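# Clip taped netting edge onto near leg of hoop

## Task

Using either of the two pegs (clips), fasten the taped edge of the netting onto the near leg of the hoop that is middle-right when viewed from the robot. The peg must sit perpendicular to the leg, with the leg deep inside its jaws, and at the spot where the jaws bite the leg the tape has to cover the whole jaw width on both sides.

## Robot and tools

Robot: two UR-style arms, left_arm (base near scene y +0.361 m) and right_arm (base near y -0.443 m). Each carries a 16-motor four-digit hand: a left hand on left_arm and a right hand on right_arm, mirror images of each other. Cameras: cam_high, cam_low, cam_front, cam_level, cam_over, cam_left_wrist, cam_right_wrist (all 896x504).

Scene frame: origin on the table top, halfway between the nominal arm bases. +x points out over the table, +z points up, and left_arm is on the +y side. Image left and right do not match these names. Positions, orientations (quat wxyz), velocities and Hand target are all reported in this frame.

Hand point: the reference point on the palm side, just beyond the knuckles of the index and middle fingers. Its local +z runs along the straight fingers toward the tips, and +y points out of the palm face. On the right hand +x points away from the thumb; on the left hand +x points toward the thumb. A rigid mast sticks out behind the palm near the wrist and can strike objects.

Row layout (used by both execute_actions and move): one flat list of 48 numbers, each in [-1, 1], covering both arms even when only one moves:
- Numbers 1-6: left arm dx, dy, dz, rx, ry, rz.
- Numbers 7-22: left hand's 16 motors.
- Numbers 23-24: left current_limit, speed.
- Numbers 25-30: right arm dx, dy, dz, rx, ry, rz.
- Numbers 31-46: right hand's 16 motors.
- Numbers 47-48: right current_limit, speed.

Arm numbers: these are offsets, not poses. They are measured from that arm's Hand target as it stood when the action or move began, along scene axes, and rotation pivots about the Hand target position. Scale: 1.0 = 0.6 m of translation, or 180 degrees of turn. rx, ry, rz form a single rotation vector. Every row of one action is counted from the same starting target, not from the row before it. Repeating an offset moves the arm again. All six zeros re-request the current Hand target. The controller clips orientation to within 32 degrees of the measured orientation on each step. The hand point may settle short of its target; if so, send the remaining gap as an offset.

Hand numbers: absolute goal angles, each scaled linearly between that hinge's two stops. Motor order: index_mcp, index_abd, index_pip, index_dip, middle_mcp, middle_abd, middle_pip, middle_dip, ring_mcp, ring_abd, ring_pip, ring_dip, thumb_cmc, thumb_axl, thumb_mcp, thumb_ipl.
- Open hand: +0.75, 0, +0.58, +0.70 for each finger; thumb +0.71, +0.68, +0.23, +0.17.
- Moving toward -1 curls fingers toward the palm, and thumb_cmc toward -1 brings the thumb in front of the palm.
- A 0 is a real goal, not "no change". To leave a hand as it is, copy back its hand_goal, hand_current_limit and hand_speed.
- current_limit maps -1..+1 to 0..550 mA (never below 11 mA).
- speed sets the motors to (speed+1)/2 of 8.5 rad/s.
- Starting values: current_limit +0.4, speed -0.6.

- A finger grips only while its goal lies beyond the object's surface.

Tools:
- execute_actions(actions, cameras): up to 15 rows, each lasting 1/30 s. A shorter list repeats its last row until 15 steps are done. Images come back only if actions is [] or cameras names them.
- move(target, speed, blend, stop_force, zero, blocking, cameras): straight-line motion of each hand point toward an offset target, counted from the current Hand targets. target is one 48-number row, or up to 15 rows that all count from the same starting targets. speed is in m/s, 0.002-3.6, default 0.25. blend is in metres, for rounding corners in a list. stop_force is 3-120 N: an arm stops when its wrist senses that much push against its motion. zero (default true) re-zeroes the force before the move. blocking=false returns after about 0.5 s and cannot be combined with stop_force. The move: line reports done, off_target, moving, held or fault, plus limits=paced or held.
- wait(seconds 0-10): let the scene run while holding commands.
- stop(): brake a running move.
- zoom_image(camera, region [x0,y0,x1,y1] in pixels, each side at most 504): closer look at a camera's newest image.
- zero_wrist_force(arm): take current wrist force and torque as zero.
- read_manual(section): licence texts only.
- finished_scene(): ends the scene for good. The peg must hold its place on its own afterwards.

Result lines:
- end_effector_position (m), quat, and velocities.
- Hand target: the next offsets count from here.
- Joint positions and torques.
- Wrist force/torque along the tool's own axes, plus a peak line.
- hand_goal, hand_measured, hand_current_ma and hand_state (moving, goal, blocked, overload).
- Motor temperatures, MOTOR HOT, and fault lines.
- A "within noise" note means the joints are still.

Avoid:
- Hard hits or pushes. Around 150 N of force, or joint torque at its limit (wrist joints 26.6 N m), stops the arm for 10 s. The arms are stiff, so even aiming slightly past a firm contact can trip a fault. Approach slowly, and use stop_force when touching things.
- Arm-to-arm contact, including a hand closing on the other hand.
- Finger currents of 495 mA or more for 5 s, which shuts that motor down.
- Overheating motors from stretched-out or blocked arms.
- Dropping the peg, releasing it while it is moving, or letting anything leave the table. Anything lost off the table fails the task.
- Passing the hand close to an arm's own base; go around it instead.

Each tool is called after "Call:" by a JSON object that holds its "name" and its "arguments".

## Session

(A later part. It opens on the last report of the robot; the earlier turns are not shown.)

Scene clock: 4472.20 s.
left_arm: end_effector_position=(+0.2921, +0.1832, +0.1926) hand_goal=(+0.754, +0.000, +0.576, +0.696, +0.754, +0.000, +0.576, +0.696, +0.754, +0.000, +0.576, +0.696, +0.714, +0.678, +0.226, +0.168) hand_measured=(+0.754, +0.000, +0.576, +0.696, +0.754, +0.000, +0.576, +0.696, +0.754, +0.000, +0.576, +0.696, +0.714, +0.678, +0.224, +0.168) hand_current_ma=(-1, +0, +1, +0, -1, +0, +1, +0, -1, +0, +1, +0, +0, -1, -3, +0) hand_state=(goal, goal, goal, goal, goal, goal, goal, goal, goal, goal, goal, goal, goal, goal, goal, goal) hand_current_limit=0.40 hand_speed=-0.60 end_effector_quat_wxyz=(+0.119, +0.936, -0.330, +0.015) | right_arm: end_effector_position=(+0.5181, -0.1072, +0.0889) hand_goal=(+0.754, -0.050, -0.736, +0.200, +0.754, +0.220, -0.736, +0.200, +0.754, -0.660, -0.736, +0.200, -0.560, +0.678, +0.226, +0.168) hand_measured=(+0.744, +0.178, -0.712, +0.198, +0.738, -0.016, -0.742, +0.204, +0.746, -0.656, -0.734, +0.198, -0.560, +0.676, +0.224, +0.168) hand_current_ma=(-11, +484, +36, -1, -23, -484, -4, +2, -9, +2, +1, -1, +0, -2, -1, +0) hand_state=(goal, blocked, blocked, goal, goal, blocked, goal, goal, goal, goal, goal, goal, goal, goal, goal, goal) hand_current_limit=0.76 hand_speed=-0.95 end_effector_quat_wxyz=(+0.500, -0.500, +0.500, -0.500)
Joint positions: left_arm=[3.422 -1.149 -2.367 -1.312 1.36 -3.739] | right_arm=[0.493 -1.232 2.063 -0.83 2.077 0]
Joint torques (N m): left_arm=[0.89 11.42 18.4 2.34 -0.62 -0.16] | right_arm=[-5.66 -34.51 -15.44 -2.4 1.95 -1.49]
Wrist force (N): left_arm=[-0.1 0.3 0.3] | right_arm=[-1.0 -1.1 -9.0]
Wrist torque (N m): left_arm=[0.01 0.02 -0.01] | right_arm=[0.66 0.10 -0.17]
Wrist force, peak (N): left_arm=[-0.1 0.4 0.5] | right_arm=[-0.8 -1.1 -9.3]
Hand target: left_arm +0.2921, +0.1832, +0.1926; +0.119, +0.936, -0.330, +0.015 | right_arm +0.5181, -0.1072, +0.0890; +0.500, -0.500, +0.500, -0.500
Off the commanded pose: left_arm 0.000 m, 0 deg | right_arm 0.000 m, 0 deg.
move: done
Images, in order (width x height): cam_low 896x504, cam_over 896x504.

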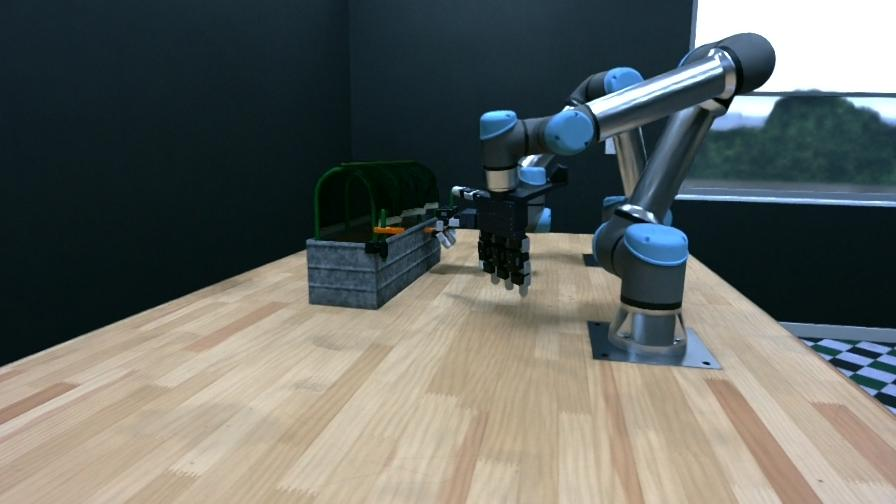

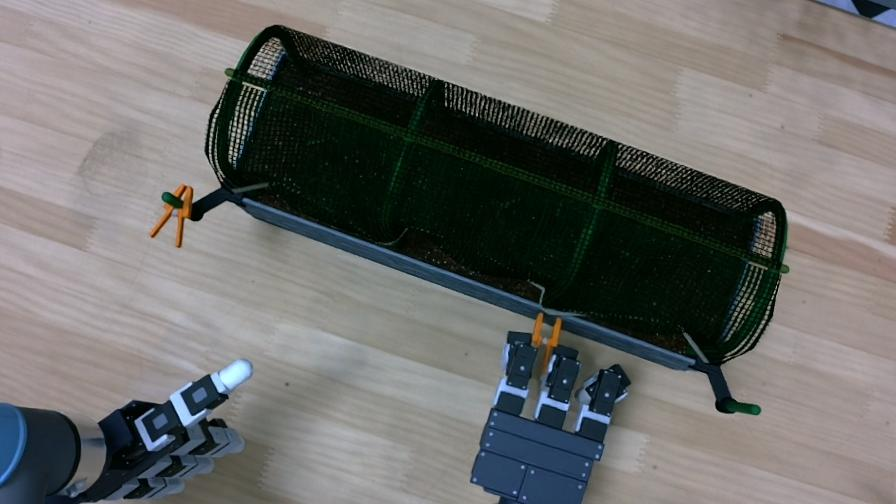

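Call:
{"name": "move", "arguments": {"target": [0,0,0,0,0,0,0.754,0,0.576,0.696,0.754,0,0.576,0.696,0.754,0,0.576,0.696,0.714,0.678,0.226,0.168,0.4,-0.6, 0.01,0,0,0,0,0,0.754,-0.05,-0.737,0.2,0.754,0.22,-0.737,0.2,0.754,-0.66,-0.737,0.2,-0.56,0.678,0.226,0.168,0.76,-0.95], "speed": 0.005, "stop_force": 18, "zero": false, "cameras": ["cam_over", "cam_low"]}}

Call:
{"name": "zoom_image", "arguments": {"camera": "cam_over", "region": [480, 290, 580, 390]}}

Call:
{"name": "zoom_image", "arguments": {"camera": "cam_low", "region": [400, 185, 480, 245]}}

Scene clock: 4484.50 s.
left_arm: end_effector_position=(+0.2921, +0.1832, +0.1926) hand_goal=(+0.754, +0.000, +0.576, +0.696, +0.754, +0.000, +0.576, +0.696, +0.754, +0.000, +0.576, +0.696, +0.714, +0.678, +0.226, +0.168) hand_measured=(+0.754, +0.000, +0.576, +0.696, +0.754, +0.000, +0.576, +0.696, +0.754, +0.000, +0.576, +0.696, +0.714, +0.678, +0.224, +0.168) hand_current_ma=(-1, +0, +1, +0, -1, +0, +1, +0, -1, +0, +1, +0, +0, -1, -3, +0) hand_state=(goal, goal, goal, goal, goal, goal, goal, goal, goal, goal, goal, goal, goal, goal, goal, goal) hand_current_limit=0.40 hand_speed=-0.60 end_effector_quat_wxyz=(+0.119, +0.936, -0.330, +0.015) | right_arm: end_effector_position=(+0.5227, -0.1072, +0.0890) hand_goal=(+0.754, -0.050, -0.736, +0.200, +0.754, +0.220, -0.736, +0.200, +0.754, -0.660, -0.736, +0.200, -0.560, +0.678, +0.226, +0.168) hand_measured=(+0.704, +0.174, -0.750, +0.206, +0.720, -0.016, -0.758, +0.204, +0.746, -0.656, -0.734, +0.198, -0.560, +0.676, +0.224, +0.168) hand_current_ma=(-115, +484, -16, +4, -65, -484, -33, +3, -9, +2, +1, -1, +0, -2, -1, +0) hand_state=(blocked, blocked, goal, goal, blocked, blocked, blocked, goal, goal, goal, goal, goal, goal, goal, goal, goal) hand_current_limit=0.76 hand_speed=-0.95 end_effector_quat_wxyz=(+0.500, -0.500, +0.500, -0.500)
Joint positions: left_arm=[3.422 -1.149 -2.367 -1.312 1.36 -3.739] | right_arm=[0.488 -1.226 2.053 -0.827 2.072 0]
Joint torques (N m): left_arm=[1.16 11.92 18.01 2.27 -0.6 -0.07] | right_arm=[4.09 -42.57 -13.03 -4.75 2.11 -1.1]
Wrist force (N): left_arm=[-0.2 0.2 0.4] | right_arm=[-1.2 -0.5 -16.8]
Wrist torque (N m): left_arm=[-0.01 0.03 -0.02] | right_arm=[0.98 0.06 -0.15]
Wrist force, peak (N): left_arm=[-0.1 0.2 0.6] | right_arm=[-1.7 -0.7 -19.5]
Hand target: left_arm +0.2921, +0.1832, +0.1926; +0.119, +0.936, -0.330, +0.015 | right_arm +0.5227, -0.1072, +0.0890; +0.500, -0.500, +0.500, -0.500 (not the last commanded pose)
Off the commanded pose: left_arm 0.000 m, 0 deg | right_arm 0.001 m, 0 deg.
move: contact (right_arm)
Images, in order (width x height): cam_low 896x504, cam_over 896x504.

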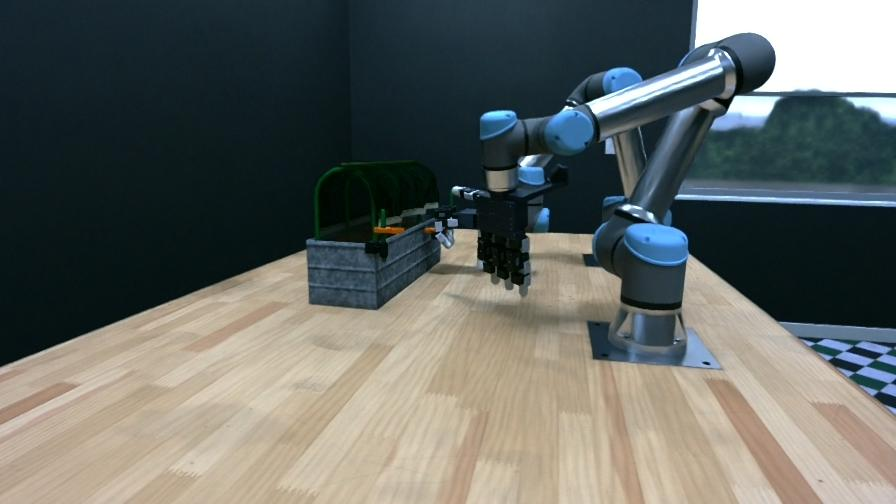

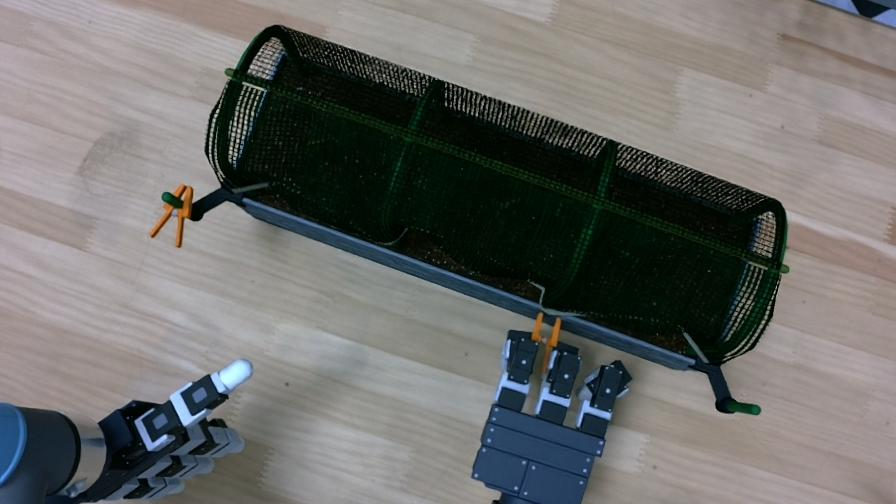

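Scaled by 5.040.

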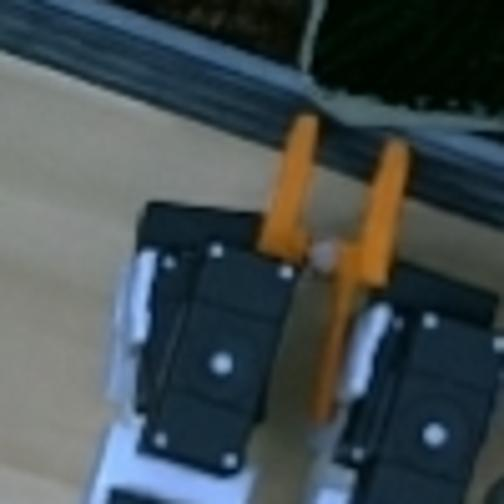

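Scaled by 6.300.

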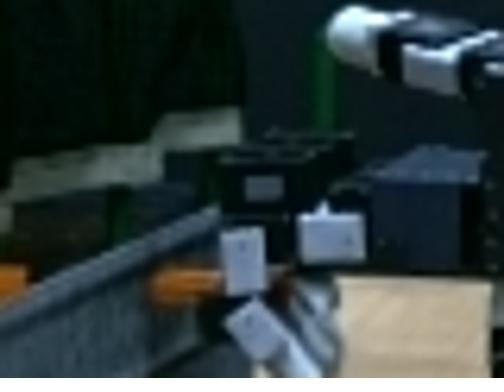

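Call:
{"name": "execute_actions", "arguments": {"actions": [[[0,0,0,0,0,0,0.754,0,0.576,0.696,0.754,0,0.576,0.696,0.754,0,0.576,0.696,0.714,0.678,0.226,0.168,0.4,-0.6,0,0,0,0,0,0,0.754,-0.05,-0.737,0.2,0.754,0.22,-0.737,0.2,0.754,-0.66,-0.737,0.2,-0.56,0.678,0.226,0.168,0.3,-0.95]]]}}

Call:
{"name": "execute_actions", "arguments": {"actions": [[[0,0,0,0,0,0,0.754,0,0.576,0.696,0.754,0,0.576,0.696,0.754,0,0.576,0.696,0.714,0.678,0.226,0.168,0.4,-0.6,0,0,0,0,0,0,0.754,-0.05,-0.737,0.2,0.754,0.22,-0.737,0.2,0.754,-0.66,-0.737,0.2,-0.56,0.678,0.226,0.168,0.0,-0.95]]], "cameras": ["cam_over", "cam_low"]}}

Call:
{"name": "zoom_image", "arguments": {"camera": "cam_over", "region": [480, 290, 580, 390]}}

Scene clock: 4506.03 s.
left_arm: end_effector_position=(+0.2921, +0.1832, +0.1926) hand_goal=(+0.754, +0.000, +0.576, +0.696, +0.754, +0.000, +0.576, +0.696, +0.754, +0.000, +0.576, +0.696, +0.714, +0.678, +0.226, +0.168) hand_measured=(+0.754, +0.000, +0.576, +0.696, +0.754, +0.000, +0.576, +0.696, +0.754, +0.000, +0.576, +0.696, +0.714, +0.678, +0.224, +0.168) hand_current_ma=(-1, +0, +1, +0, -1, +0, +1, +0, -1, +0, +1, +0, +0, -1, -3, +0) hand_state=(goal, goal, goal, goal, goal, goal, goal, goal, goal, goal, goal, goal, goal, goal, goal, goal) hand_current_limit=0.40 hand_speed=-0.60 end_effector_quat_wxyz=(+0.119, +0.936, -0.330, +0.015) | right_arm: end_effector_position=(+0.5227, -0.1072, +0.0890) hand_goal=(+0.754, -0.050, -0.736, +0.200, +0.754, +0.220, -0.736, +0.200, +0.754, -0.660, -0.736, +0.200, -0.560, +0.678, +0.226, +0.168) hand_measured=(+0.704, +0.174, -0.750, +0.206, +0.720, -0.016, -0.758, +0.204, +0.746, -0.656, -0.734, +0.198, -0.560, +0.676, +0.224, +0.168) hand_current_ma=(-115, +357, -16, +4, -65, -357, -33, +3, -9, +2, +1, -1, +0, -2, -1, +0) hand_state=(blocked, blocked, goal, goal, blocked, blocked, blocked, goal, goal, goal, goal, goal, goal, goal, goal, goal) hand_current_limit=0.30 hand_speed=-0.95 end_effector_quat_wxyz=(+0.500, -0.500, +0.500, -0.500)
Joint positions: left_arm=[3.422 -1.149 -2.367 -1.312 1.36 -3.739] | right_arm=[0.488 -1.226 2.053 -0.827 2.072 0]
Joint torques (N m): left_arm=[1.19 11.98 18.15 2.25 -0.63 -0.19] | right_arm=[4.97 -42.57 -13.5 -4.93 0.74 -0.83]
Wrist force (N): left_arm=[0.0 0.1 0.5] | right_arm=[-1.4 -0.1 -16.5]
Wrist torque (N m): left_arm=[-0.03 0.01 0.00] | right_arm=[1.01 0.08 -0.15]
Wrist force, peak (N): left_arm=[-0.2 0.4 0.5] | right_arm=[-1.2 0.0 -17.0]
Hand target: left_arm +0.2921, +0.1832, +0.1926; +0.119, +0.936, -0.330, +0.015 | right_arm +0.5227, -0.1072, +0.0890; +0.500, -0.500, +0.500, -0.500
Off the commanded pose: left_arm 0.000 m, 0 deg | right_arm 0.000 m, 0 deg.
Step readings (end_effector_position of left_arm | right_arm):
0: (+0.2921, +0.1832, +0.1926) | (+0.5227, -0.1072, +0.0890)
1: (+0.2921, +0.1832, +0.1926) | (+0.5227, -0.1072, +0.0890)
2: (+0.2921, +0.1832, +0.1926) | (+0.5227, -0.1072, +0.0890)
4: (+0.2921, +0.1832, +0.1926) | (+0.5227, -0.1072, +0.0890)
8: (+0.2921, +0.1832, +0.1926) | (+0.5227, -0.1072, +0.0890)
15: (+0.2921, +0.1832, +0.1926) | (+0.5227, -0.1072, +0.0890)

Scene clock: 4506.73 s.
left_arm: end_effector_position=(+0.2921, +0.1832, +0.1926) hand_goal=(+0.754, +0.000, +0.576, +0.696, +0.754, +0.000, +0.576, +0.696, +0.754, +0.000, +0.576, +0.696, +0.714, +0.678, +0.226, +0.168) hand_measured=(+0.754, +0.000, +0.576, +0.696, +0.754, +0.000, +0.576, +0.696, +0.754, +0.000, +0.576, +0.696, +0.714, +0.678, +0.224, +0.168) hand_current_ma=(-1, +0, +1, +0, -1, +0, +1, +0, -1, +0, +1, +0, +0, -1, -3, +0) hand_state=(goal, goal, goal, goal, goal, goal, goal, goal, goal, goal, goal, goal, goal, goal, goal, goal) hand_current_limit=0.40 hand_speed=-0.60 end_effector_quat_wxyz=(+0.119, +0.936, -0.330, +0.015) | right_arm: end_effector_position=(+0.5227, -0.1072, +0.0890) hand_goal=(+0.754, -0.050, -0.736, +0.200, +0.754, +0.220, -0.736, +0.200, +0.754, -0.660, -0.736, +0.200, -0.560, +0.678, +0.226, +0.168) hand_measured=(+0.704, +0.174, -0.750, +0.206, +0.720, -0.016, -0.758, +0.204, +0.746, -0.656, -0.734, +0.198, -0.560, +0.676, +0.224, +0.168) hand_current_ma=(-115, +275, -16, +4, -65, -275, -33, +3, -9, +2, +1, -1, +0, -2, -1, +0) hand_state=(blocked, blocked, goal, goal, blocked, blocked, blocked, goal, goal, goal, goal, goal, goal, goal, goal, goal) hand_current_limit=0.00 hand_speed=-0.95 end_effector_quat_wxyz=(+0.500, -0.500, +0.500, -0.500)
Joint positions: left_arm=[3.422 -1.149 -2.367 -1.312 1.36 -3.739] | right_arm=[0.488 -1.226 2.053 -0.827 2.072 0]
Joint torques (N m): left_arm=[1.98 12.01 18.53 2.23 -0.5 -0.18] | right_arm=[3.87 -43.14 -11.81 -5.26 0.31 -0.91]
Wrist force (N): left_arm=[-0.2 0.4 0.5] | right_arm=[-1.3 -0.5 -16.5]
Wrist torque (N m): left_arm=[0.00 0.04 -0.02] | right_arm=[0.95 0.07 -0.16]
Wrist force, peak (N): left_arm=[-0.2 0.4 0.5] | right_arm=[-1.2 -0.1 -16.8]
Hand target: left_arm +0.2921, +0.1832, +0.1926; +0.119, +0.936, -0.330, +0.015 | right_arm +0.5227, -0.1072, +0.0890; +0.500, -0.500, +0.500, -0.500
Off the commanded pose: left_arm 0.000 m, 0 deg | right_arm 0.000 m, 0 deg.
Step readings (end_effector_position of left_arm | right_arm):
0: (+0.2921, +0.1832, +0.1926) | (+0.5227, -0.1072, +0.0890)
1: (+0.2921, +0.1832, +0.1926) | (+0.5227, -0.1072, +0.0890)
2: (+0.2921, +0.1832, +0.1926) | (+0.5227, -0.1072, +0.0890)
4: (+0.2921, +0.1832, +0.1926) | (+0.5227, -0.1072, +0.0890)
8: (+0.2921, +0.1832, +0.1926) | (+0.5227, -0.1072, +0.0890)
15: (+0.2921, +0.1832, +0.1926) | (+0.5227, -0.1072, +0.0890)
Images, in order (width x height): cam_low 896x504, cam_over 896x504.

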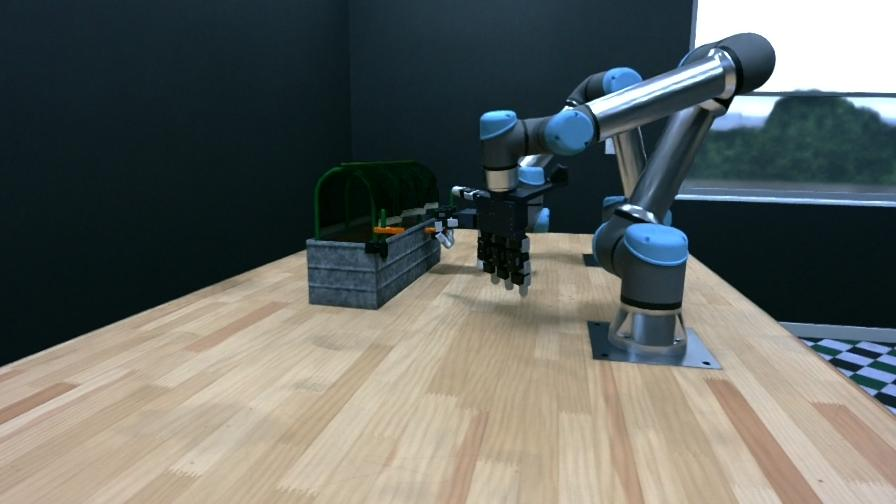

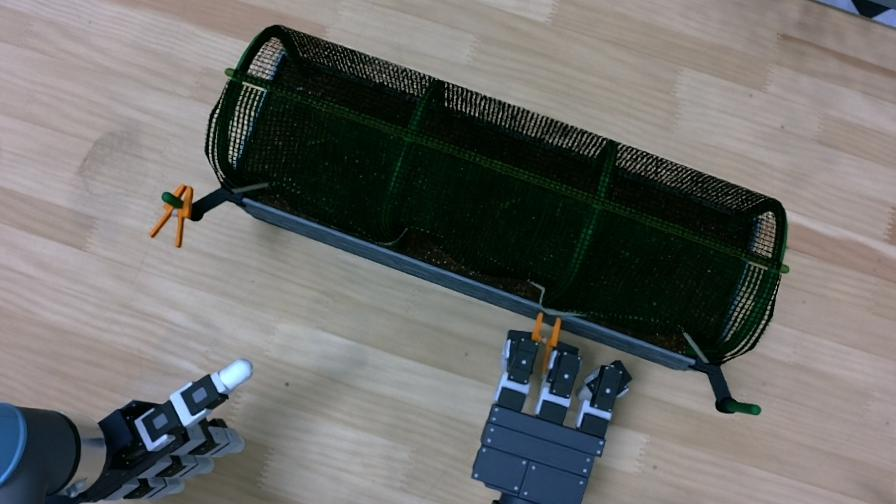

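Scaled by 5.040.

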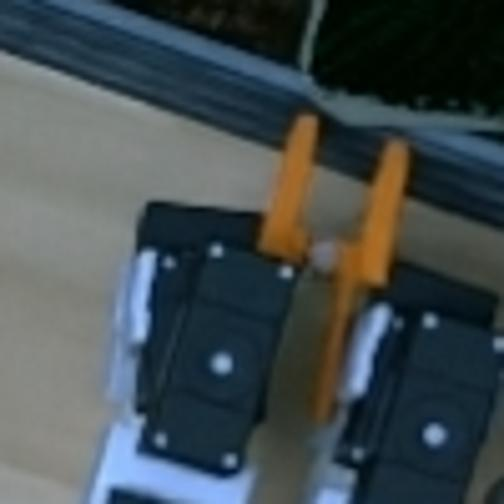

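Call:
{"name": "execute_actions", "arguments": {"actions": [[[0,0,0,0,0,0,0.754,0,0.576,0.696,0.754,0,0.576,0.696,0.754,0,0.576,0.696,0.714,0.678,0.226,0.168,0.4,-0.6,0,0,0,0,0,0,0.754,0.174,-0.737,0.2,0.754,-0.016,-0.737,0.2,0.754,-0.66,-0.737,0.2,-0.56,0.678,0.226,0.168,0.0,-0.95]]]}}

Call:
{"name": "execute_actions", "arguments": {"actions": [[[0,0,0,0,0,0,0.754,0,0.576,0.696,0.754,0,0.576,0.696,0.754,0,0.576,0.696,0.714,0.678,0.226,0.168,0.4,-0.6,0,0,0,0,0,0,0.754,0.20,-0.737,0.2,0.754,-0.042,-0.737,0.2,0.754,-0.66,-0.737,0.2,-0.56,0.678,0.226,0.168,0.0,-0.95]]], "cameras": ["cam_over"]}}

Call:
{"name": "zoom_image", "arguments": {"camera": "cam_over", "region": [480, 290, 580, 390]}}

Scene clock: 4523.47 s.
left_arm: end_effector_position=(+0.2921, +0.1832, +0.1926) hand_goal=(+0.754, +0.000, +0.576, +0.696, +0.754, +0.000, +0.576, +0.696, +0.754, +0.000, +0.576, +0.696, +0.714, +0.678, +0.226, +0.168) hand_measured=(+0.754, +0.000, +0.576, +0.696, +0.754, +0.000, +0.576, +0.696, +0.754, +0.000, +0.576, +0.696, +0.714, +0.678, +0.224, +0.168) hand_current_ma=(-1, +0, +1, +0, -1, +0, +1, +0, -1, +0, +1, +0, +0, -1, -3, +0) hand_state=(goal, goal, goal, goal, goal, goal, goal, goal, goal, goal, goal, goal, goal, goal, goal, goal) hand_current_limit=0.40 hand_speed=-0.60 end_effector_quat_wxyz=(+0.119, +0.936, -0.330, +0.015) | right_arm: end_effector_position=(+0.5227, -0.1072, +0.0890) hand_goal=(+0.754, +0.174, -0.736, +0.200, +0.754, -0.016, -0.736, +0.200, +0.754, -0.660, -0.736, +0.200, -0.560, +0.678, +0.226, +0.168) hand_measured=(+0.704, +0.202, -0.750, +0.206, +0.718, -0.048, -0.758, +0.204, +0.746, -0.656, -0.734, +0.198, -0.560, +0.676, +0.224, +0.168) hand_current_ma=(-116, +39, -18, +4, -70, -43, -33, +3, -9, +2, +1, -1, +0, -2, -1, +0) hand_state=(blocked, blocked, goal, goal, blocked, blocked, blocked, goal, goal, goal, goal, goal, goal, goal, goal, goal) hand_current_limit=0.00 hand_speed=-0.95 end_effector_quat_wxyz=(+0.500, -0.500, +0.500, -0.500)
Joint positions: left_arm=[3.422 -1.149 -2.367 -1.312 1.36 -3.739] | right_arm=[0.488 -1.226 2.053 -0.827 2.072 0]
Joint torques (N m): left_arm=[1.49 12.53 17.87 2.38 -0.53 -0.13] | right_arm=[4.03 -41.5 -13.89 -4.47 -0.33 -1.16]
Wrist force (N): left_arm=[-0.2 0.2 0.3] | right_arm=[-2.1 0.9 -12.8]
Wrist torque (N m): left_arm=[-0.01 0.04 -0.02] | right_arm=[0.70 -0.02 -0.19]
Wrist force, peak (N): left_arm=[-0.2 0.3 0.5] | right_arm=[-1.8 -0.1 -17.1]
Hand target: left_arm +0.2921, +0.1832, +0.1926; +0.119, +0.936, -0.330, +0.015 | right_arm +0.5227, -0.1072, +0.0890; +0.500, -0.500, +0.500, -0.500
Off the commanded pose: left_arm 0.000 m, 0 deg | right_arm 0.000 m, 0 deg.
Step readings (end_effector_position of left_arm | right_arm):
0: (+0.2921, +0.1832, +0.1926) | (+0.5227, -0.1072, +0.0890)
1: (+0.2921, +0.1832, +0.1926) | (+0.5227, -0.1072, +0.0890)
2: (+0.2921, +0.1832, +0.1926) | (+0.5227, -0.1072, +0.0890)
4: (+0.2921, +0.1832, +0.1926) | (+0.5227, -0.1072, +0.0890)
8: (+0.2921, +0.1832, +0.1926) | (+0.5227, -0.1072, +0.0890)
15: (+0.2921, +0.1832, +0.1926) | (+0.5227, -0.1072, +0.0890)

Scene clock: 4524.17 s.
left_arm: end_effector_position=(+0.2921, +0.1832, +0.1926) hand_goal=(+0.754, +0.000, +0.576, +0.696, +0.754, +0.000, +0.576, +0.696, +0.754, +0.000, +0.576, +0.696, +0.714, +0.678, +0.226, +0.168) hand_measured=(+0.754, +0.000, +0.576, +0.696, +0.754, +0.000, +0.576, +0.696, +0.754, +0.000, +0.576, +0.696, +0.714, +0.678, +0.224, +0.168) hand_current_ma=(-1, +0, +1, +0, -1, +0, +1, +0, -1, +0, +1, +0, +0, -1, -3, +0) hand_state=(goal, goal, goal, goal, goal, goal, goal, goal, goal, goal, goal, goal, goal, goal, goal, goal) hand_current_limit=0.40 hand_speed=-0.60 end_effector_quat_wxyz=(+0.119, +0.936, -0.330, +0.015) | right_arm: end_effector_position=(+0.5227, -0.1072, +0.0890) hand_goal=(+0.754, +0.200, -0.736, +0.200, +0.754, -0.042, -0.736, +0.200, +0.754, -0.660, -0.736, +0.200, -0.560, +0.678, +0.226, +0.168) hand_measured=(+0.704, +0.222, -0.750, +0.206, +0.718, -0.062, -0.758, +0.204, +0.746, -0.656, -0.734, +0.198, -0.560, +0.676, +0.224, +0.168) hand_current_ma=(-116, +26, -18, +4, -70, -21, -33, +3, -9, +2, +1, -1, +0, -2, -1, +0) hand_state=(blocked, blocked, goal, goal, blocked, goal, blocked, goal, goal, goal, goal, goal, goal, goal, goal, goal) hand_current_limit=0.00 hand_speed=-0.95 end_effector_quat_wxyz=(+0.500, -0.500, +0.500, -0.500)
Joint positions: left_arm=[3.422 -1.149 -2.367 -1.312 1.36 -3.739] | right_arm=[0.488 -1.226 2.053 -0.827 2.072 0]
Joint torques (N m): left_arm=[1.57 11.84 17.8 2.36 -0.55 -0.15] | right_arm=[2.58 -42.49 -13.52 -3.89 -0.38 -1.26]
Wrist force (N): left_arm=[0.0 0.1 0.4] | right_arm=[-2.6 1.6 -12.0]
Wrist torque (N m): left_arm=[-0.02 0.00 0.00] | right_arm=[0.72 -0.08 -0.20]
Wrist force, peak (N): left_arm=[-0.3 0.2 0.6] | right_arm=[-2.3 1.1 -12.8]
Hand target: left_arm +0.2921, +0.1832, +0.1926; +0.119, +0.936, -0.330, +0.015 | right_arm +0.5227, -0.1072, +0.0890; +0.500, -0.500, +0.500, -0.500
Off the commanded pose: left_arm 0.000 m, 0 deg | right_arm 0.000 m, 0 deg.
Step readings (end_effector_position of left_arm | right_arm):
0: (+0.2921, +0.1832, +0.1926) | (+0.5227, -0.1072, +0.0890)
1: (+0.2921, +0.1832, +0.1926) | (+0.5227, -0.1072, +0.0890)
2: (+0.2921, +0.1832, +0.1926) | (+0.5227, -0.1072, +0.0890)
4: (+0.2921, +0.1832, +0.1926) | (+0.5227, -0.1072, +0.0890)
8: (+0.2921, +0.1832, +0.1926) | (+0.5227, -0.1072, +0.0890)
15: (+0.2921, +0.1832, +0.1926) | (+0.5227, -0.1072, +0.0890)
Images, in order (width x height): cam_over 896x504.

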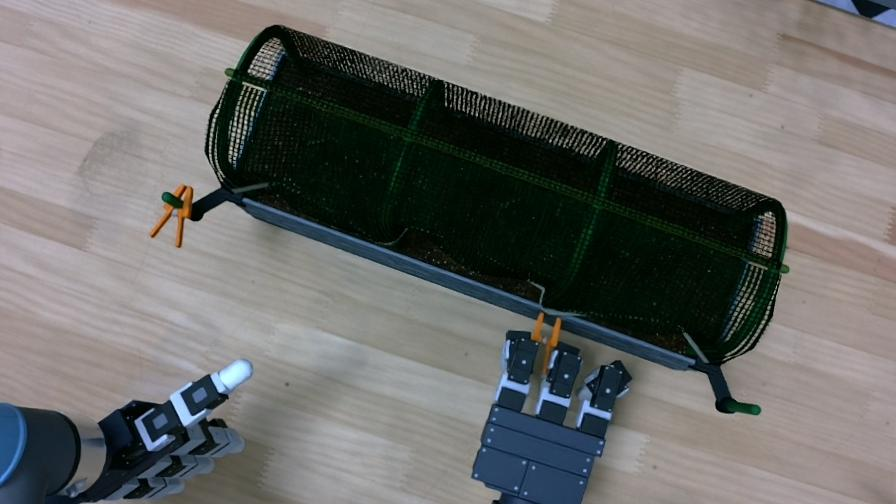

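Scaled by 5.040.

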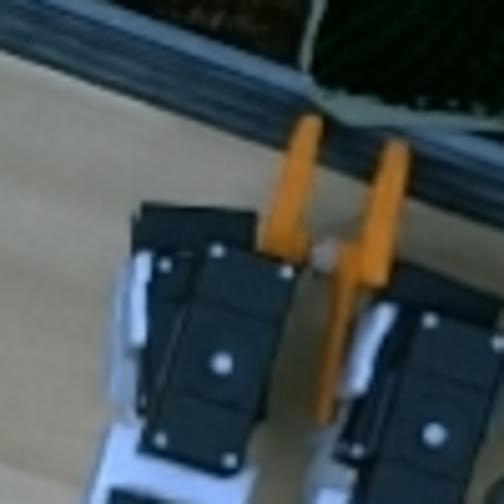

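Call:
{"name": "execute_actions", "arguments": {"actions": [[[0,0,0,0,0,0,0.754,0,0.576,0.696,0.754,0,0.576,0.696,0.754,0,0.576,0.696,0.714,0.678,0.226,0.168,0.4,-0.6,0,0,0,0,0,0,0.754,0.235,-0.737,0.2,0.754,-0.075,-0.737,0.2,0.754,-0.66,-0.737,0.2,-0.56,0.678,0.226,0.168,0.0,-0.95]]]}}

Call:
{"name": "move", "arguments": {"target": [0,0,0,0,0,0,0.754,0,0.576,0.696,0.754,0,0.576,0.696,0.754,0,0.576,0.696,0.714,0.678,0.226,0.168,0.4,-0.6, 0.0067,0,0,0,0,0,0.754,0.235,-0.737,0.2,0.754,-0.075,-0.737,0.2,0.754,-0.66,-0.737,0.2,-0.56,0.678,0.226,0.168,0,-0.95], "speed": 0.005, "stop_force": 18, "zero": false, "cameras": ["cam_over", "cam_low"]}}

Call:
{"name": "zoom_image", "arguments": {"camera": "cam_over", "region": [480, 290, 580, 390]}}

Call:
{"name": "zoom_image", "arguments": {"camera": "cam_low", "region": [400, 185, 480, 245]}}

Scene clock: 4544.03 s.
left_arm: end_effector_position=(+0.2921, +0.1832, +0.1926) hand_goal=(+0.754, +0.000, +0.576, +0.696, +0.754, +0.000, +0.576, +0.696, +0.754, +0.000, +0.576, +0.696, +0.714, +0.678, +0.226, +0.168) hand_measured=(+0.754, +0.000, +0.576, +0.696, +0.754, +0.000, +0.576, +0.696, +0.754, +0.000, +0.576, +0.696, +0.714, +0.678, +0.224, +0.168) hand_current_ma=(-1, +0, +1, +0, -1, +0, +1, +0, -1, +0, +1, +0, +0, -1, -3, +0) hand_state=(goal, goal, goal, goal, goal, goal, goal, goal, goal, goal, goal, goal, goal, goal, goal, goal) hand_current_limit=0.40 hand_speed=-0.60 end_effector_quat_wxyz=(+0.119, +0.936, -0.330, +0.015) | right_arm: end_effector_position=(+0.5227, -0.1072, +0.0890) hand_goal=(+0.754, +0.236, -0.736, +0.200, +0.754, -0.074, -0.736, +0.200, +0.754, -0.660, -0.736, +0.200, -0.560, +0.678, +0.226, +0.168) hand_measured=(+0.704, +0.262, -0.746, +0.206, +0.718, -0.092, -0.756, +0.204, +0.746, -0.656, -0.734, +0.198, -0.560, +0.676, +0.224, +0.168) hand_current_ma=(-116, +32, -9, +4, -70, -19, -27, +3, -9, +2, +1, -1, +0, -2, -1, +0) hand_state=(blocked, blocked, goal, goal, blocked, goal, blocked, goal, goal, goal, goal, goal, goal, goal, goal, goal) hand_current_limit=0.00 hand_speed=-0.95 end_effector_quat_wxyz=(+0.500, -0.500, +0.500, -0.500)
Joint positions: left_arm=[3.422 -1.149 -2.367 -1.312 1.36 -3.739] | right_arm=[0.488 -1.226 2.053 -0.827 2.072 0]
Joint torques (N m): left_arm=[1.36 12.41 17.7 2.31 -0.52 -0.26] | right_arm=[-4.99 -41.84 -14.61 -1.6 -0.28 -1.2]
Wrist force (N): left_arm=[-0.1 0.2 0.2] | right_arm=[-2.9 1.5 -10.8]
Wrist torque (N m): left_arm=[0.01 0.02 -0.01] | right_arm=[0.66 -0.07 -0.23]
Wrist force, peak (N): left_arm=[0.0 0.3 0.5] | right_arm=[-2.8 1.3 -12.4]
Hand target: left_arm +0.2921, +0.1832, +0.1926; +0.119, +0.936, -0.330, +0.015 | right_arm +0.5227, -0.1072, +0.0890; +0.500, -0.500, +0.500, -0.500
Off the commanded pose: left_arm 0.000 m, 0 deg | right_arm 0.000 m, 0 deg.
Step readings (end_effector_position of left_arm | right_arm):
0: (+0.2921, +0.1832, +0.1926) | (+0.5227, -0.1072, +0.0890)
1: (+0.2921, +0.1832, +0.1926) | (+0.5227, -0.1072, +0.0890)
2: (+0.2921, +0.1832, +0.1926) | (+0.5227, -0.1072, +0.0890)
4: (+0.2921, +0.1832, +0.1926) | (+0.5227, -0.1072, +0.0890)
8: (+0.2921, +0.1832, +0.1926) | (+0.5227, -0.1072, +0.0890)
15: (+0.2921, +0.1832, +0.1926) | (+0.5227, -0.1072, +0.0890)

Scene clock: 4545.43 s.
left_arm: end_effector_position=(+0.2921, +0.1832, +0.1926) hand_goal=(+0.754, +0.000, +0.576, +0.696, +0.754, +0.000, +0.576, +0.696, +0.754, +0.000, +0.576, +0.696, +0.714, +0.678, +0.226, +0.168) hand_measured=(+0.754, +0.000, +0.576, +0.696, +0.754, +0.000, +0.576, +0.696, +0.754, +0.000, +0.576, +0.696, +0.714, +0.678, +0.224, +0.168) hand_current_ma=(-1, +0, +1, +0, -1, +0, +1, +0, -1, +0, +1, +0, +0, -1, -3, +0) hand_state=(goal, goal, goal, goal, goal, goal, goal, goal, goal, goal, goal, goal, goal, goal, goal, goal) hand_current_limit=0.40 hand_speed=-0.60 end_effector_quat_wxyz=(+0.119, +0.936, -0.330, +0.015) | right_arm: end_effector_position=(+0.5267, -0.1072, +0.0889) hand_goal=(+0.754, +0.236, -0.736, +0.200, +0.754, -0.074, -0.736, +0.200, +0.754, -0.660, -0.736, +0.200, -0.560, +0.678, +0.226, +0.168) hand_measured=(+0.698, +0.270, -0.726, +0.206, +0.736, -0.112, -0.750, +0.204, +0.746, -0.656, -0.734, +0.198, -0.560, +0.676, +0.224, +0.168) hand_current_ma=(-132, +50, +11, +4, -28, -58, -16, +2, -9, +2, +1, -1, +0, -2, -1, +0) hand_state=(blocked, blocked, goal, goal, goal, blocked, goal, goal, goal, goal, goal, goal, goal, goal, goal, goal) hand_current_limit=0.00 hand_speed=-0.95 end_effector_quat_wxyz=(+0.500, -0.500, +0.500, -0.500)
Joint positions: left_arm=[3.422 -1.149 -2.367 -1.312 1.36 -3.739] | right_arm=[0.483 -1.221 2.045 -0.824 2.067 0]
Joint torques (N m): left_arm=[1.52 12.33 17.8 2.41 -0.54 -0.08] | right_arm=[-1.8 -35.23 -17.39 -2.07 0.61 -1.37]
Wrist force (N): left_arm=[-0.2 0.3 0.4] | right_arm=[-0.2 1.5 -9.4]
Wrist torque (N m): left_arm=[0.00 0.03 -0.02] | right_arm=[0.61 0.10 -0.09]
Wrist force, peak (N): left_arm=[-0.2 0.3 0.5] | right_arm=[-3.2 1.6 -12.1]
Hand target: left_arm +0.2921, +0.1832, +0.1926; +0.119, +0.936, -0.330, +0.015 | right_arm +0.5267, -0.1072, +0.0890; +0.500, -0.500, +0.500, -0.500
Off the commanded pose: left_arm 0.000 m, 0 deg | right_arm 0.000 m, 0 deg.
move: done
Images, in order (width x height): cam_low 896x504, cam_over 896x504.

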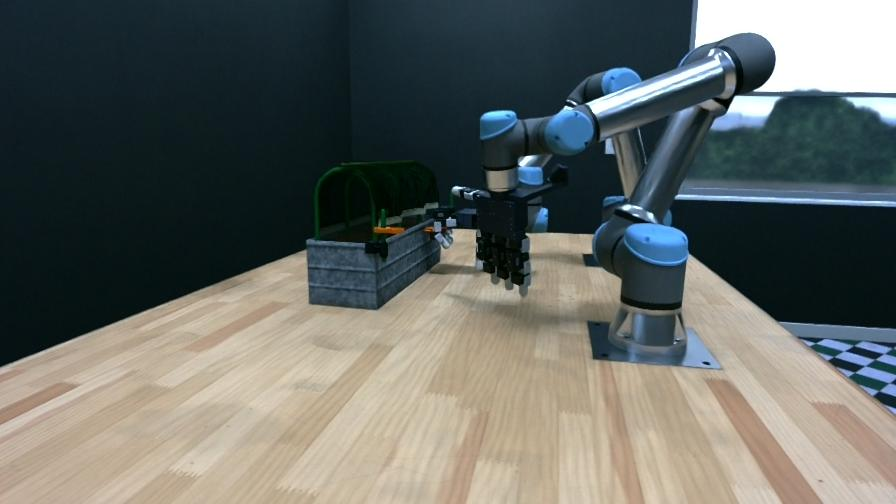

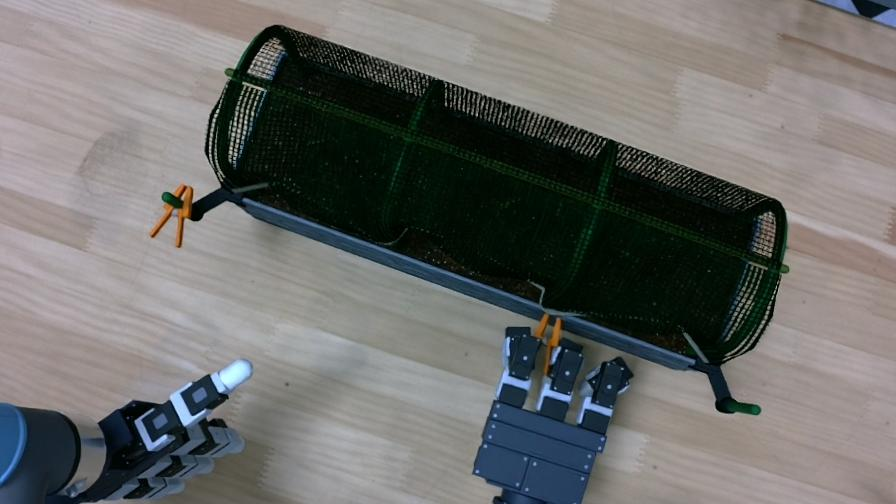

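Scaled by 5.040.

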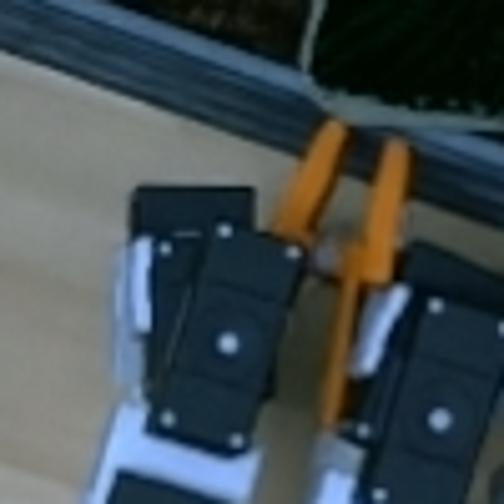

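Scaled by 6.300.

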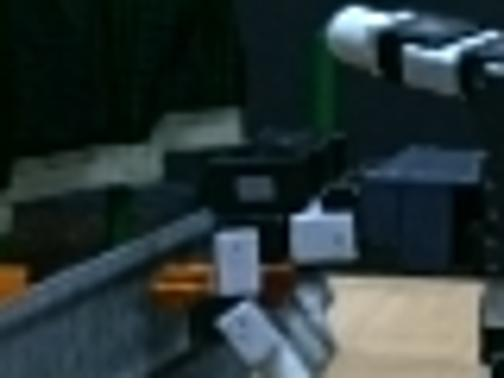

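Call:
{"name": "move", "arguments": {"target": [0,0,0,0,0,0,0.754,0,0.576,0.696,0.754,0,0.576,0.696,0.754,0,0.576,0.696,0.714,0.678,0.226,0.168,0.4,-0.6, 0.0067,0,0,0,0,0,0.754,0.235,-0.737,0.2,0.754,-0.085,-0.737,0.2,0.754,-0.66,-0.737,0.2,-0.56,0.678,0.226,0.168,0,-0.95], "speed": 0.005, "stop_force": 18, "zero": false, "cameras": ["cam_over", "cam_low"]}}

Call:
{"name": "zoom_image", "arguments": {"camera": "cam_over", "region": [480, 290, 580, 390]}}

Call:
{"name": "zoom_image", "arguments": {"camera": "cam_low", "region": [400, 185, 480, 245]}}

Scene clock: 4571.97 s.
left_arm: end_effector_position=(+0.2921, +0.1832, +0.1926) hand_goal=(+0.754, +0.000, +0.576, +0.696, +0.754, +0.000, +0.576, +0.696, +0.754, +0.000, +0.576, +0.696, +0.714, +0.678, +0.226, +0.168) hand_measured=(+0.754, +0.000, +0.576, +0.696, +0.754, +0.000, +0.576, +0.696, +0.754, +0.000, +0.576, +0.696, +0.714, +0.678, +0.224, +0.168) hand_current_ma=(-1, +0, +1, +0, -1, +0, +1, +0, -1, +0, +1, +0, +0, -1, -3, +0) hand_state=(goal, goal, goal, goal, goal, goal, goal, goal, goal, goal, goal, goal, goal, goal, goal, goal) hand_current_limit=0.40 hand_speed=-0.60 end_effector_quat_wxyz=(+0.119, +0.936, -0.330, +0.015) | right_arm: end_effector_position=(+0.5307, -0.1072, +0.0889) hand_goal=(+0.754, +0.236, -0.736, +0.200, +0.754, -0.084, -0.736, +0.200, +0.754, -0.660, -0.736, +0.200, -0.560, +0.678, +0.226, +0.168) hand_measured=(+0.694, +0.272, -0.714, +0.206, +0.756, -0.124, -0.768, +0.204, +0.746, -0.656, -0.734, +0.198, -0.560, +0.676, +0.224, +0.168) hand_current_ma=(-145, +54, +30, +4, +1, -61, -53, +2, -9, +2, +1, -1, +0, -2, -1, +0) hand_state=(blocked, blocked, blocked, goal, goal, blocked, blocked, goal, goal, goal, goal, goal, goal, goal, goal, goal) hand_current_limit=0.00 hand_speed=-0.95 end_effector_quat_wxyz=(+0.500, -0.500, +0.500, -0.500)
Joint positions: left_arm=[3.422 -1.149 -2.367 -1.312 1.36 -3.739] | right_arm=[0.478 -1.215 2.037 -0.821 2.062 0]
Joint torques (N m): left_arm=[1.06 12.52 18 2.4 -0.55 -0.08] | right_arm=[-5.1 -33.26 -17.32 -2.58 0.31 -1.48]
Wrist force (N): left_arm=[-0.1 0.2 0.4] | right_arm=[2.0 -0.8 -14.3]
Wrist torque (N m): left_arm=[-0.02 0.03 -0.01] | right_arm=[0.94 0.22 0.00]
Wrist force, peak (N): left_arm=[-0.2 0.2 0.6] | right_arm=[1.9 -0.7 -14.6]
Hand target: left_arm +0.2921, +0.1832, +0.1926; +0.119, +0.936, -0.330, +0.015 | right_arm +0.5307, -0.1072, +0.0890; +0.500, -0.500, +0.500, -0.500
Off the commanded pose: left_arm 0.000 m, 0 deg | right_arm 0.000 m, 0 deg.
move: done
Images, in order (width x height): cam_low 896x504, cam_over 896x504.

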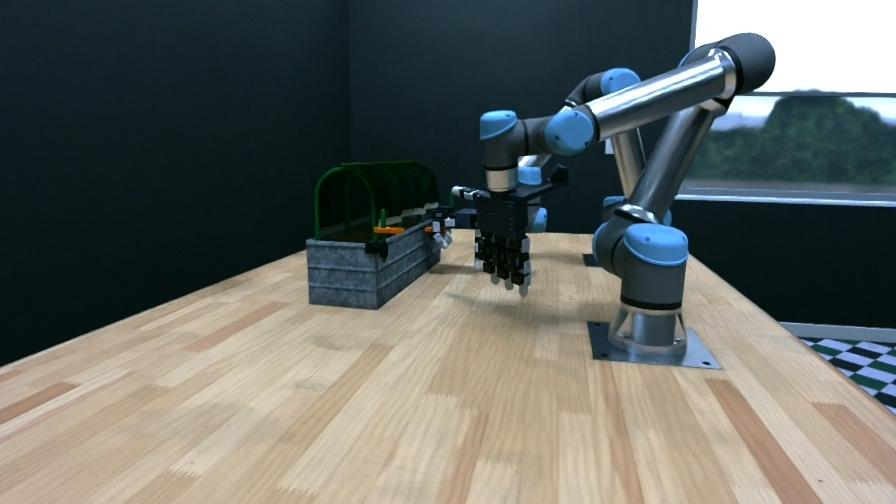

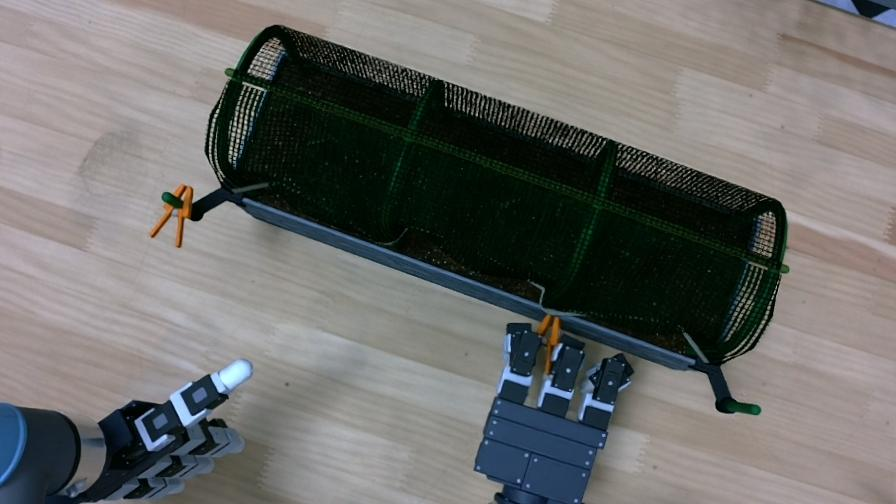

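Scaled by 5.040.

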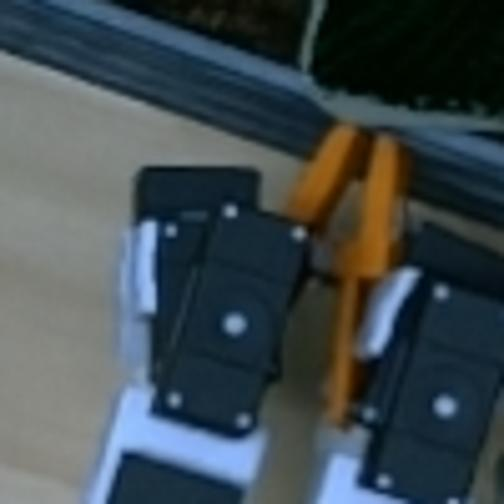

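Scaled by 6.300.

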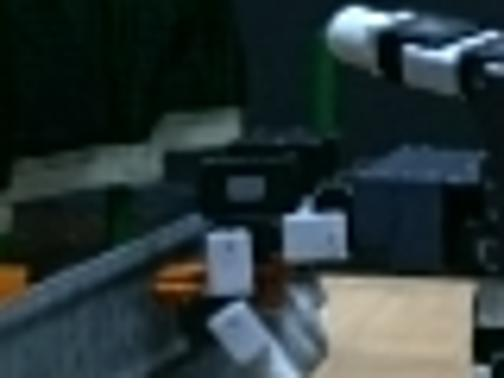

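Call:
{"name": "move", "arguments": {"target": [0,0,0,0,0,0,0.754,0,0.576,0.696,0.754,0,0.576,0.696,0.754,0,0.576,0.696,0.714,0.678,0.226,0.168,0.4,-0.6, -0.005,0,0,0,0,0,0.754,0.10,-0.737,0.2,0.754,0.03,-0.737,0.2,0.754,-0.66,-0.737,0.2,-0.56,0.678,0.226,0.168,0.5,-0.95], "speed": 0.005, "cameras": ["cam_over", "cam_low"]}}

Call:
{"name": "zoom_image", "arguments": {"camera": "cam_over", "region": [480, 290, 580, 390]}}

Call:
{"name": "zoom_image", "arguments": {"camera": "cam_low", "region": [400, 185, 480, 245]}}

Scene clock: 4653.07 s.
left_arm: end_effector_position=(+0.2921, +0.1832, +0.1926) hand_goal=(+0.754, +0.000, +0.576, +0.696, +0.754, +0.000, +0.576, +0.696, +0.754, +0.000, +0.576, +0.696, +0.714, +0.678, +0.226, +0.168) hand_measured=(+0.754, +0.000, +0.576, +0.696, +0.754, +0.000, +0.576, +0.696, +0.754, +0.000, +0.576, +0.696, +0.714, +0.678, +0.224, +0.168) hand_current_ma=(-1, +0, +1, +0, -1, +0, +1, +0, -1, +0, +1, +0, +0, -1, -3, +0) hand_state=(goal, goal, goal, goal, goal, goal, goal, goal, goal, goal, goal, goal, goal, goal, goal, goal) hand_current_limit=0.40 hand_speed=-0.60 end_effector_quat_wxyz=(+0.119, +0.936, -0.330, +0.015) | right_arm: end_effector_position=(+0.5277, -0.1072, +0.0890) hand_goal=(+0.754, +0.100, -0.736, +0.200, +0.754, +0.030, -0.736, +0.200, +0.754, -0.660, -0.736, +0.200, -0.560, +0.678, +0.226, +0.168) hand_measured=(+0.680, +0.200, -0.704, +0.206, +0.824, -0.038, -0.744, +0.204, +0.746, -0.656, -0.734, +0.198, -0.560, +0.676, +0.224, +0.168) hand_current_ma=(-197, +230, +54, +4, +184, -134, -6, +2, -9, +2, +1, -1, +0, -2, -1, +0) hand_state=(blocked, blocked, blocked, goal, blocked, blocked, goal, goal, goal, goal, goal, goal, goal, goal, goal, goal) hand_current_limit=0.50 hand_speed=-0.95 end_effector_quat_wxyz=(+0.500, -0.500, +0.500, -0.500)
Joint positions: left_arm=[3.422 -1.149 -2.367 -1.312 1.36 -3.739] | right_arm=[0.482 -1.219 2.043 -0.824 2.066 0]
Joint torques (N m): left_arm=[1.1 12.56 17.84 2.39 -0.54 -0.19] | right_arm=[5.28 -36.54 -15.47 -3.31 1.07 -0.93]
Wrist force (N): left_arm=[0.0 0.3 0.5] | right_arm=[-0.4 1.1 -0.7]
Wrist torque (N m): left_arm=[0.00 0.01 -0.01] | right_arm=[0.20 0.06 -0.11]
Wrist force, peak (N): left_arm=[-0.2 0.5 0.4] | right_arm=[2.0 -0.8 -14.6]
Hand target: left_arm +0.2921, +0.1832, +0.1926; +0.119, +0.936, -0.330, +0.015 | right_arm +0.5277, -0.1072, +0.0890; +0.500, -0.500, +0.500, -0.500
Off the commanded pose: left_arm 0.000 m, 0 deg | right_arm 0.000 m, 0 deg.
move: done
Images, in order (width x height): cam_low 896x504, cam_over 896x504.

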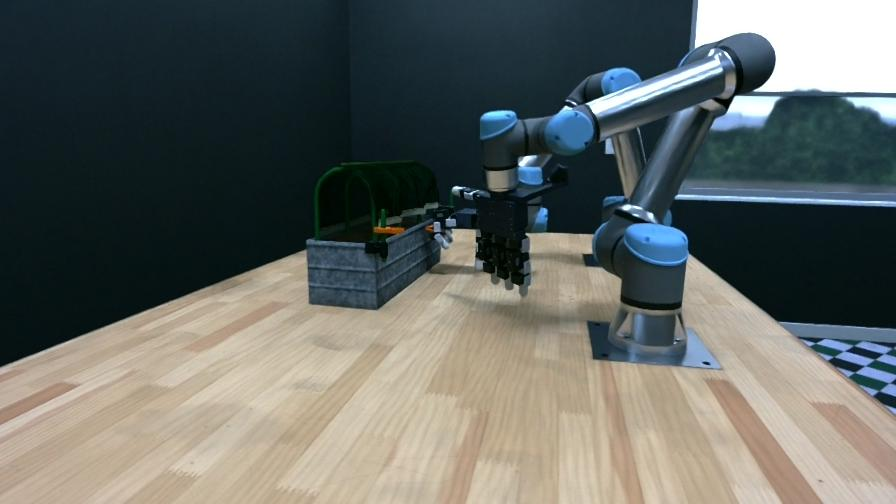

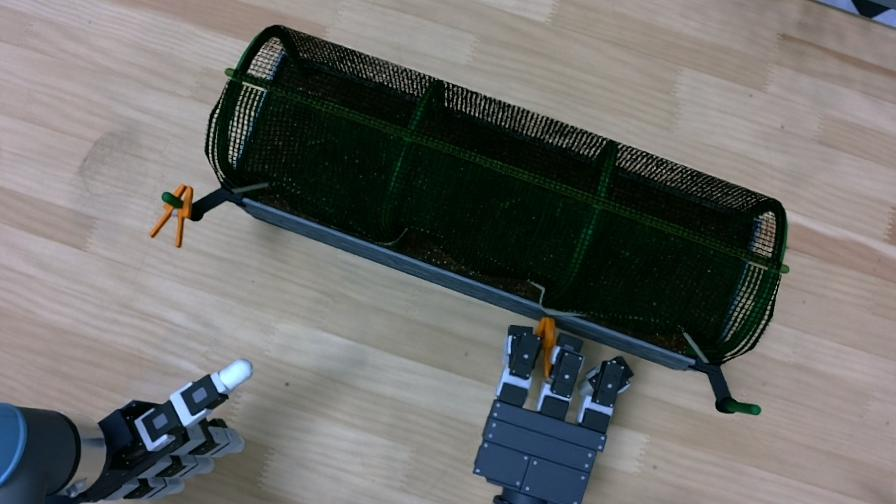

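Scaled by 5.040.

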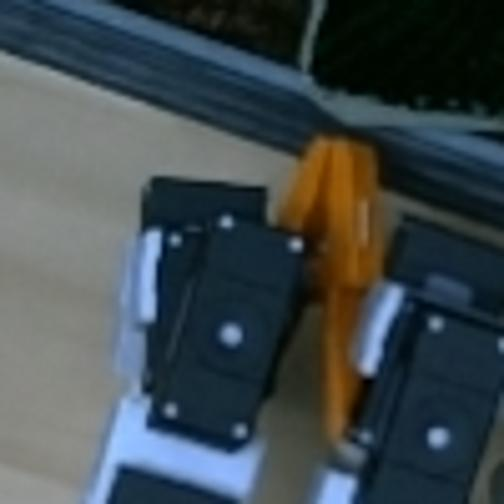

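Scaled by 6.300.

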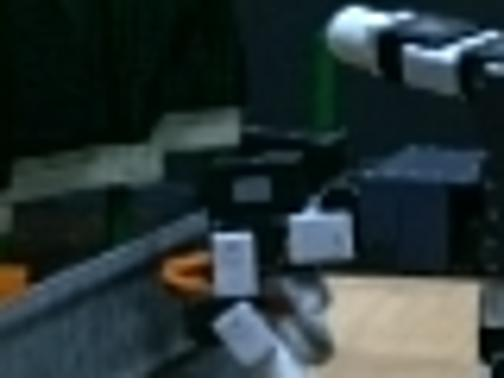

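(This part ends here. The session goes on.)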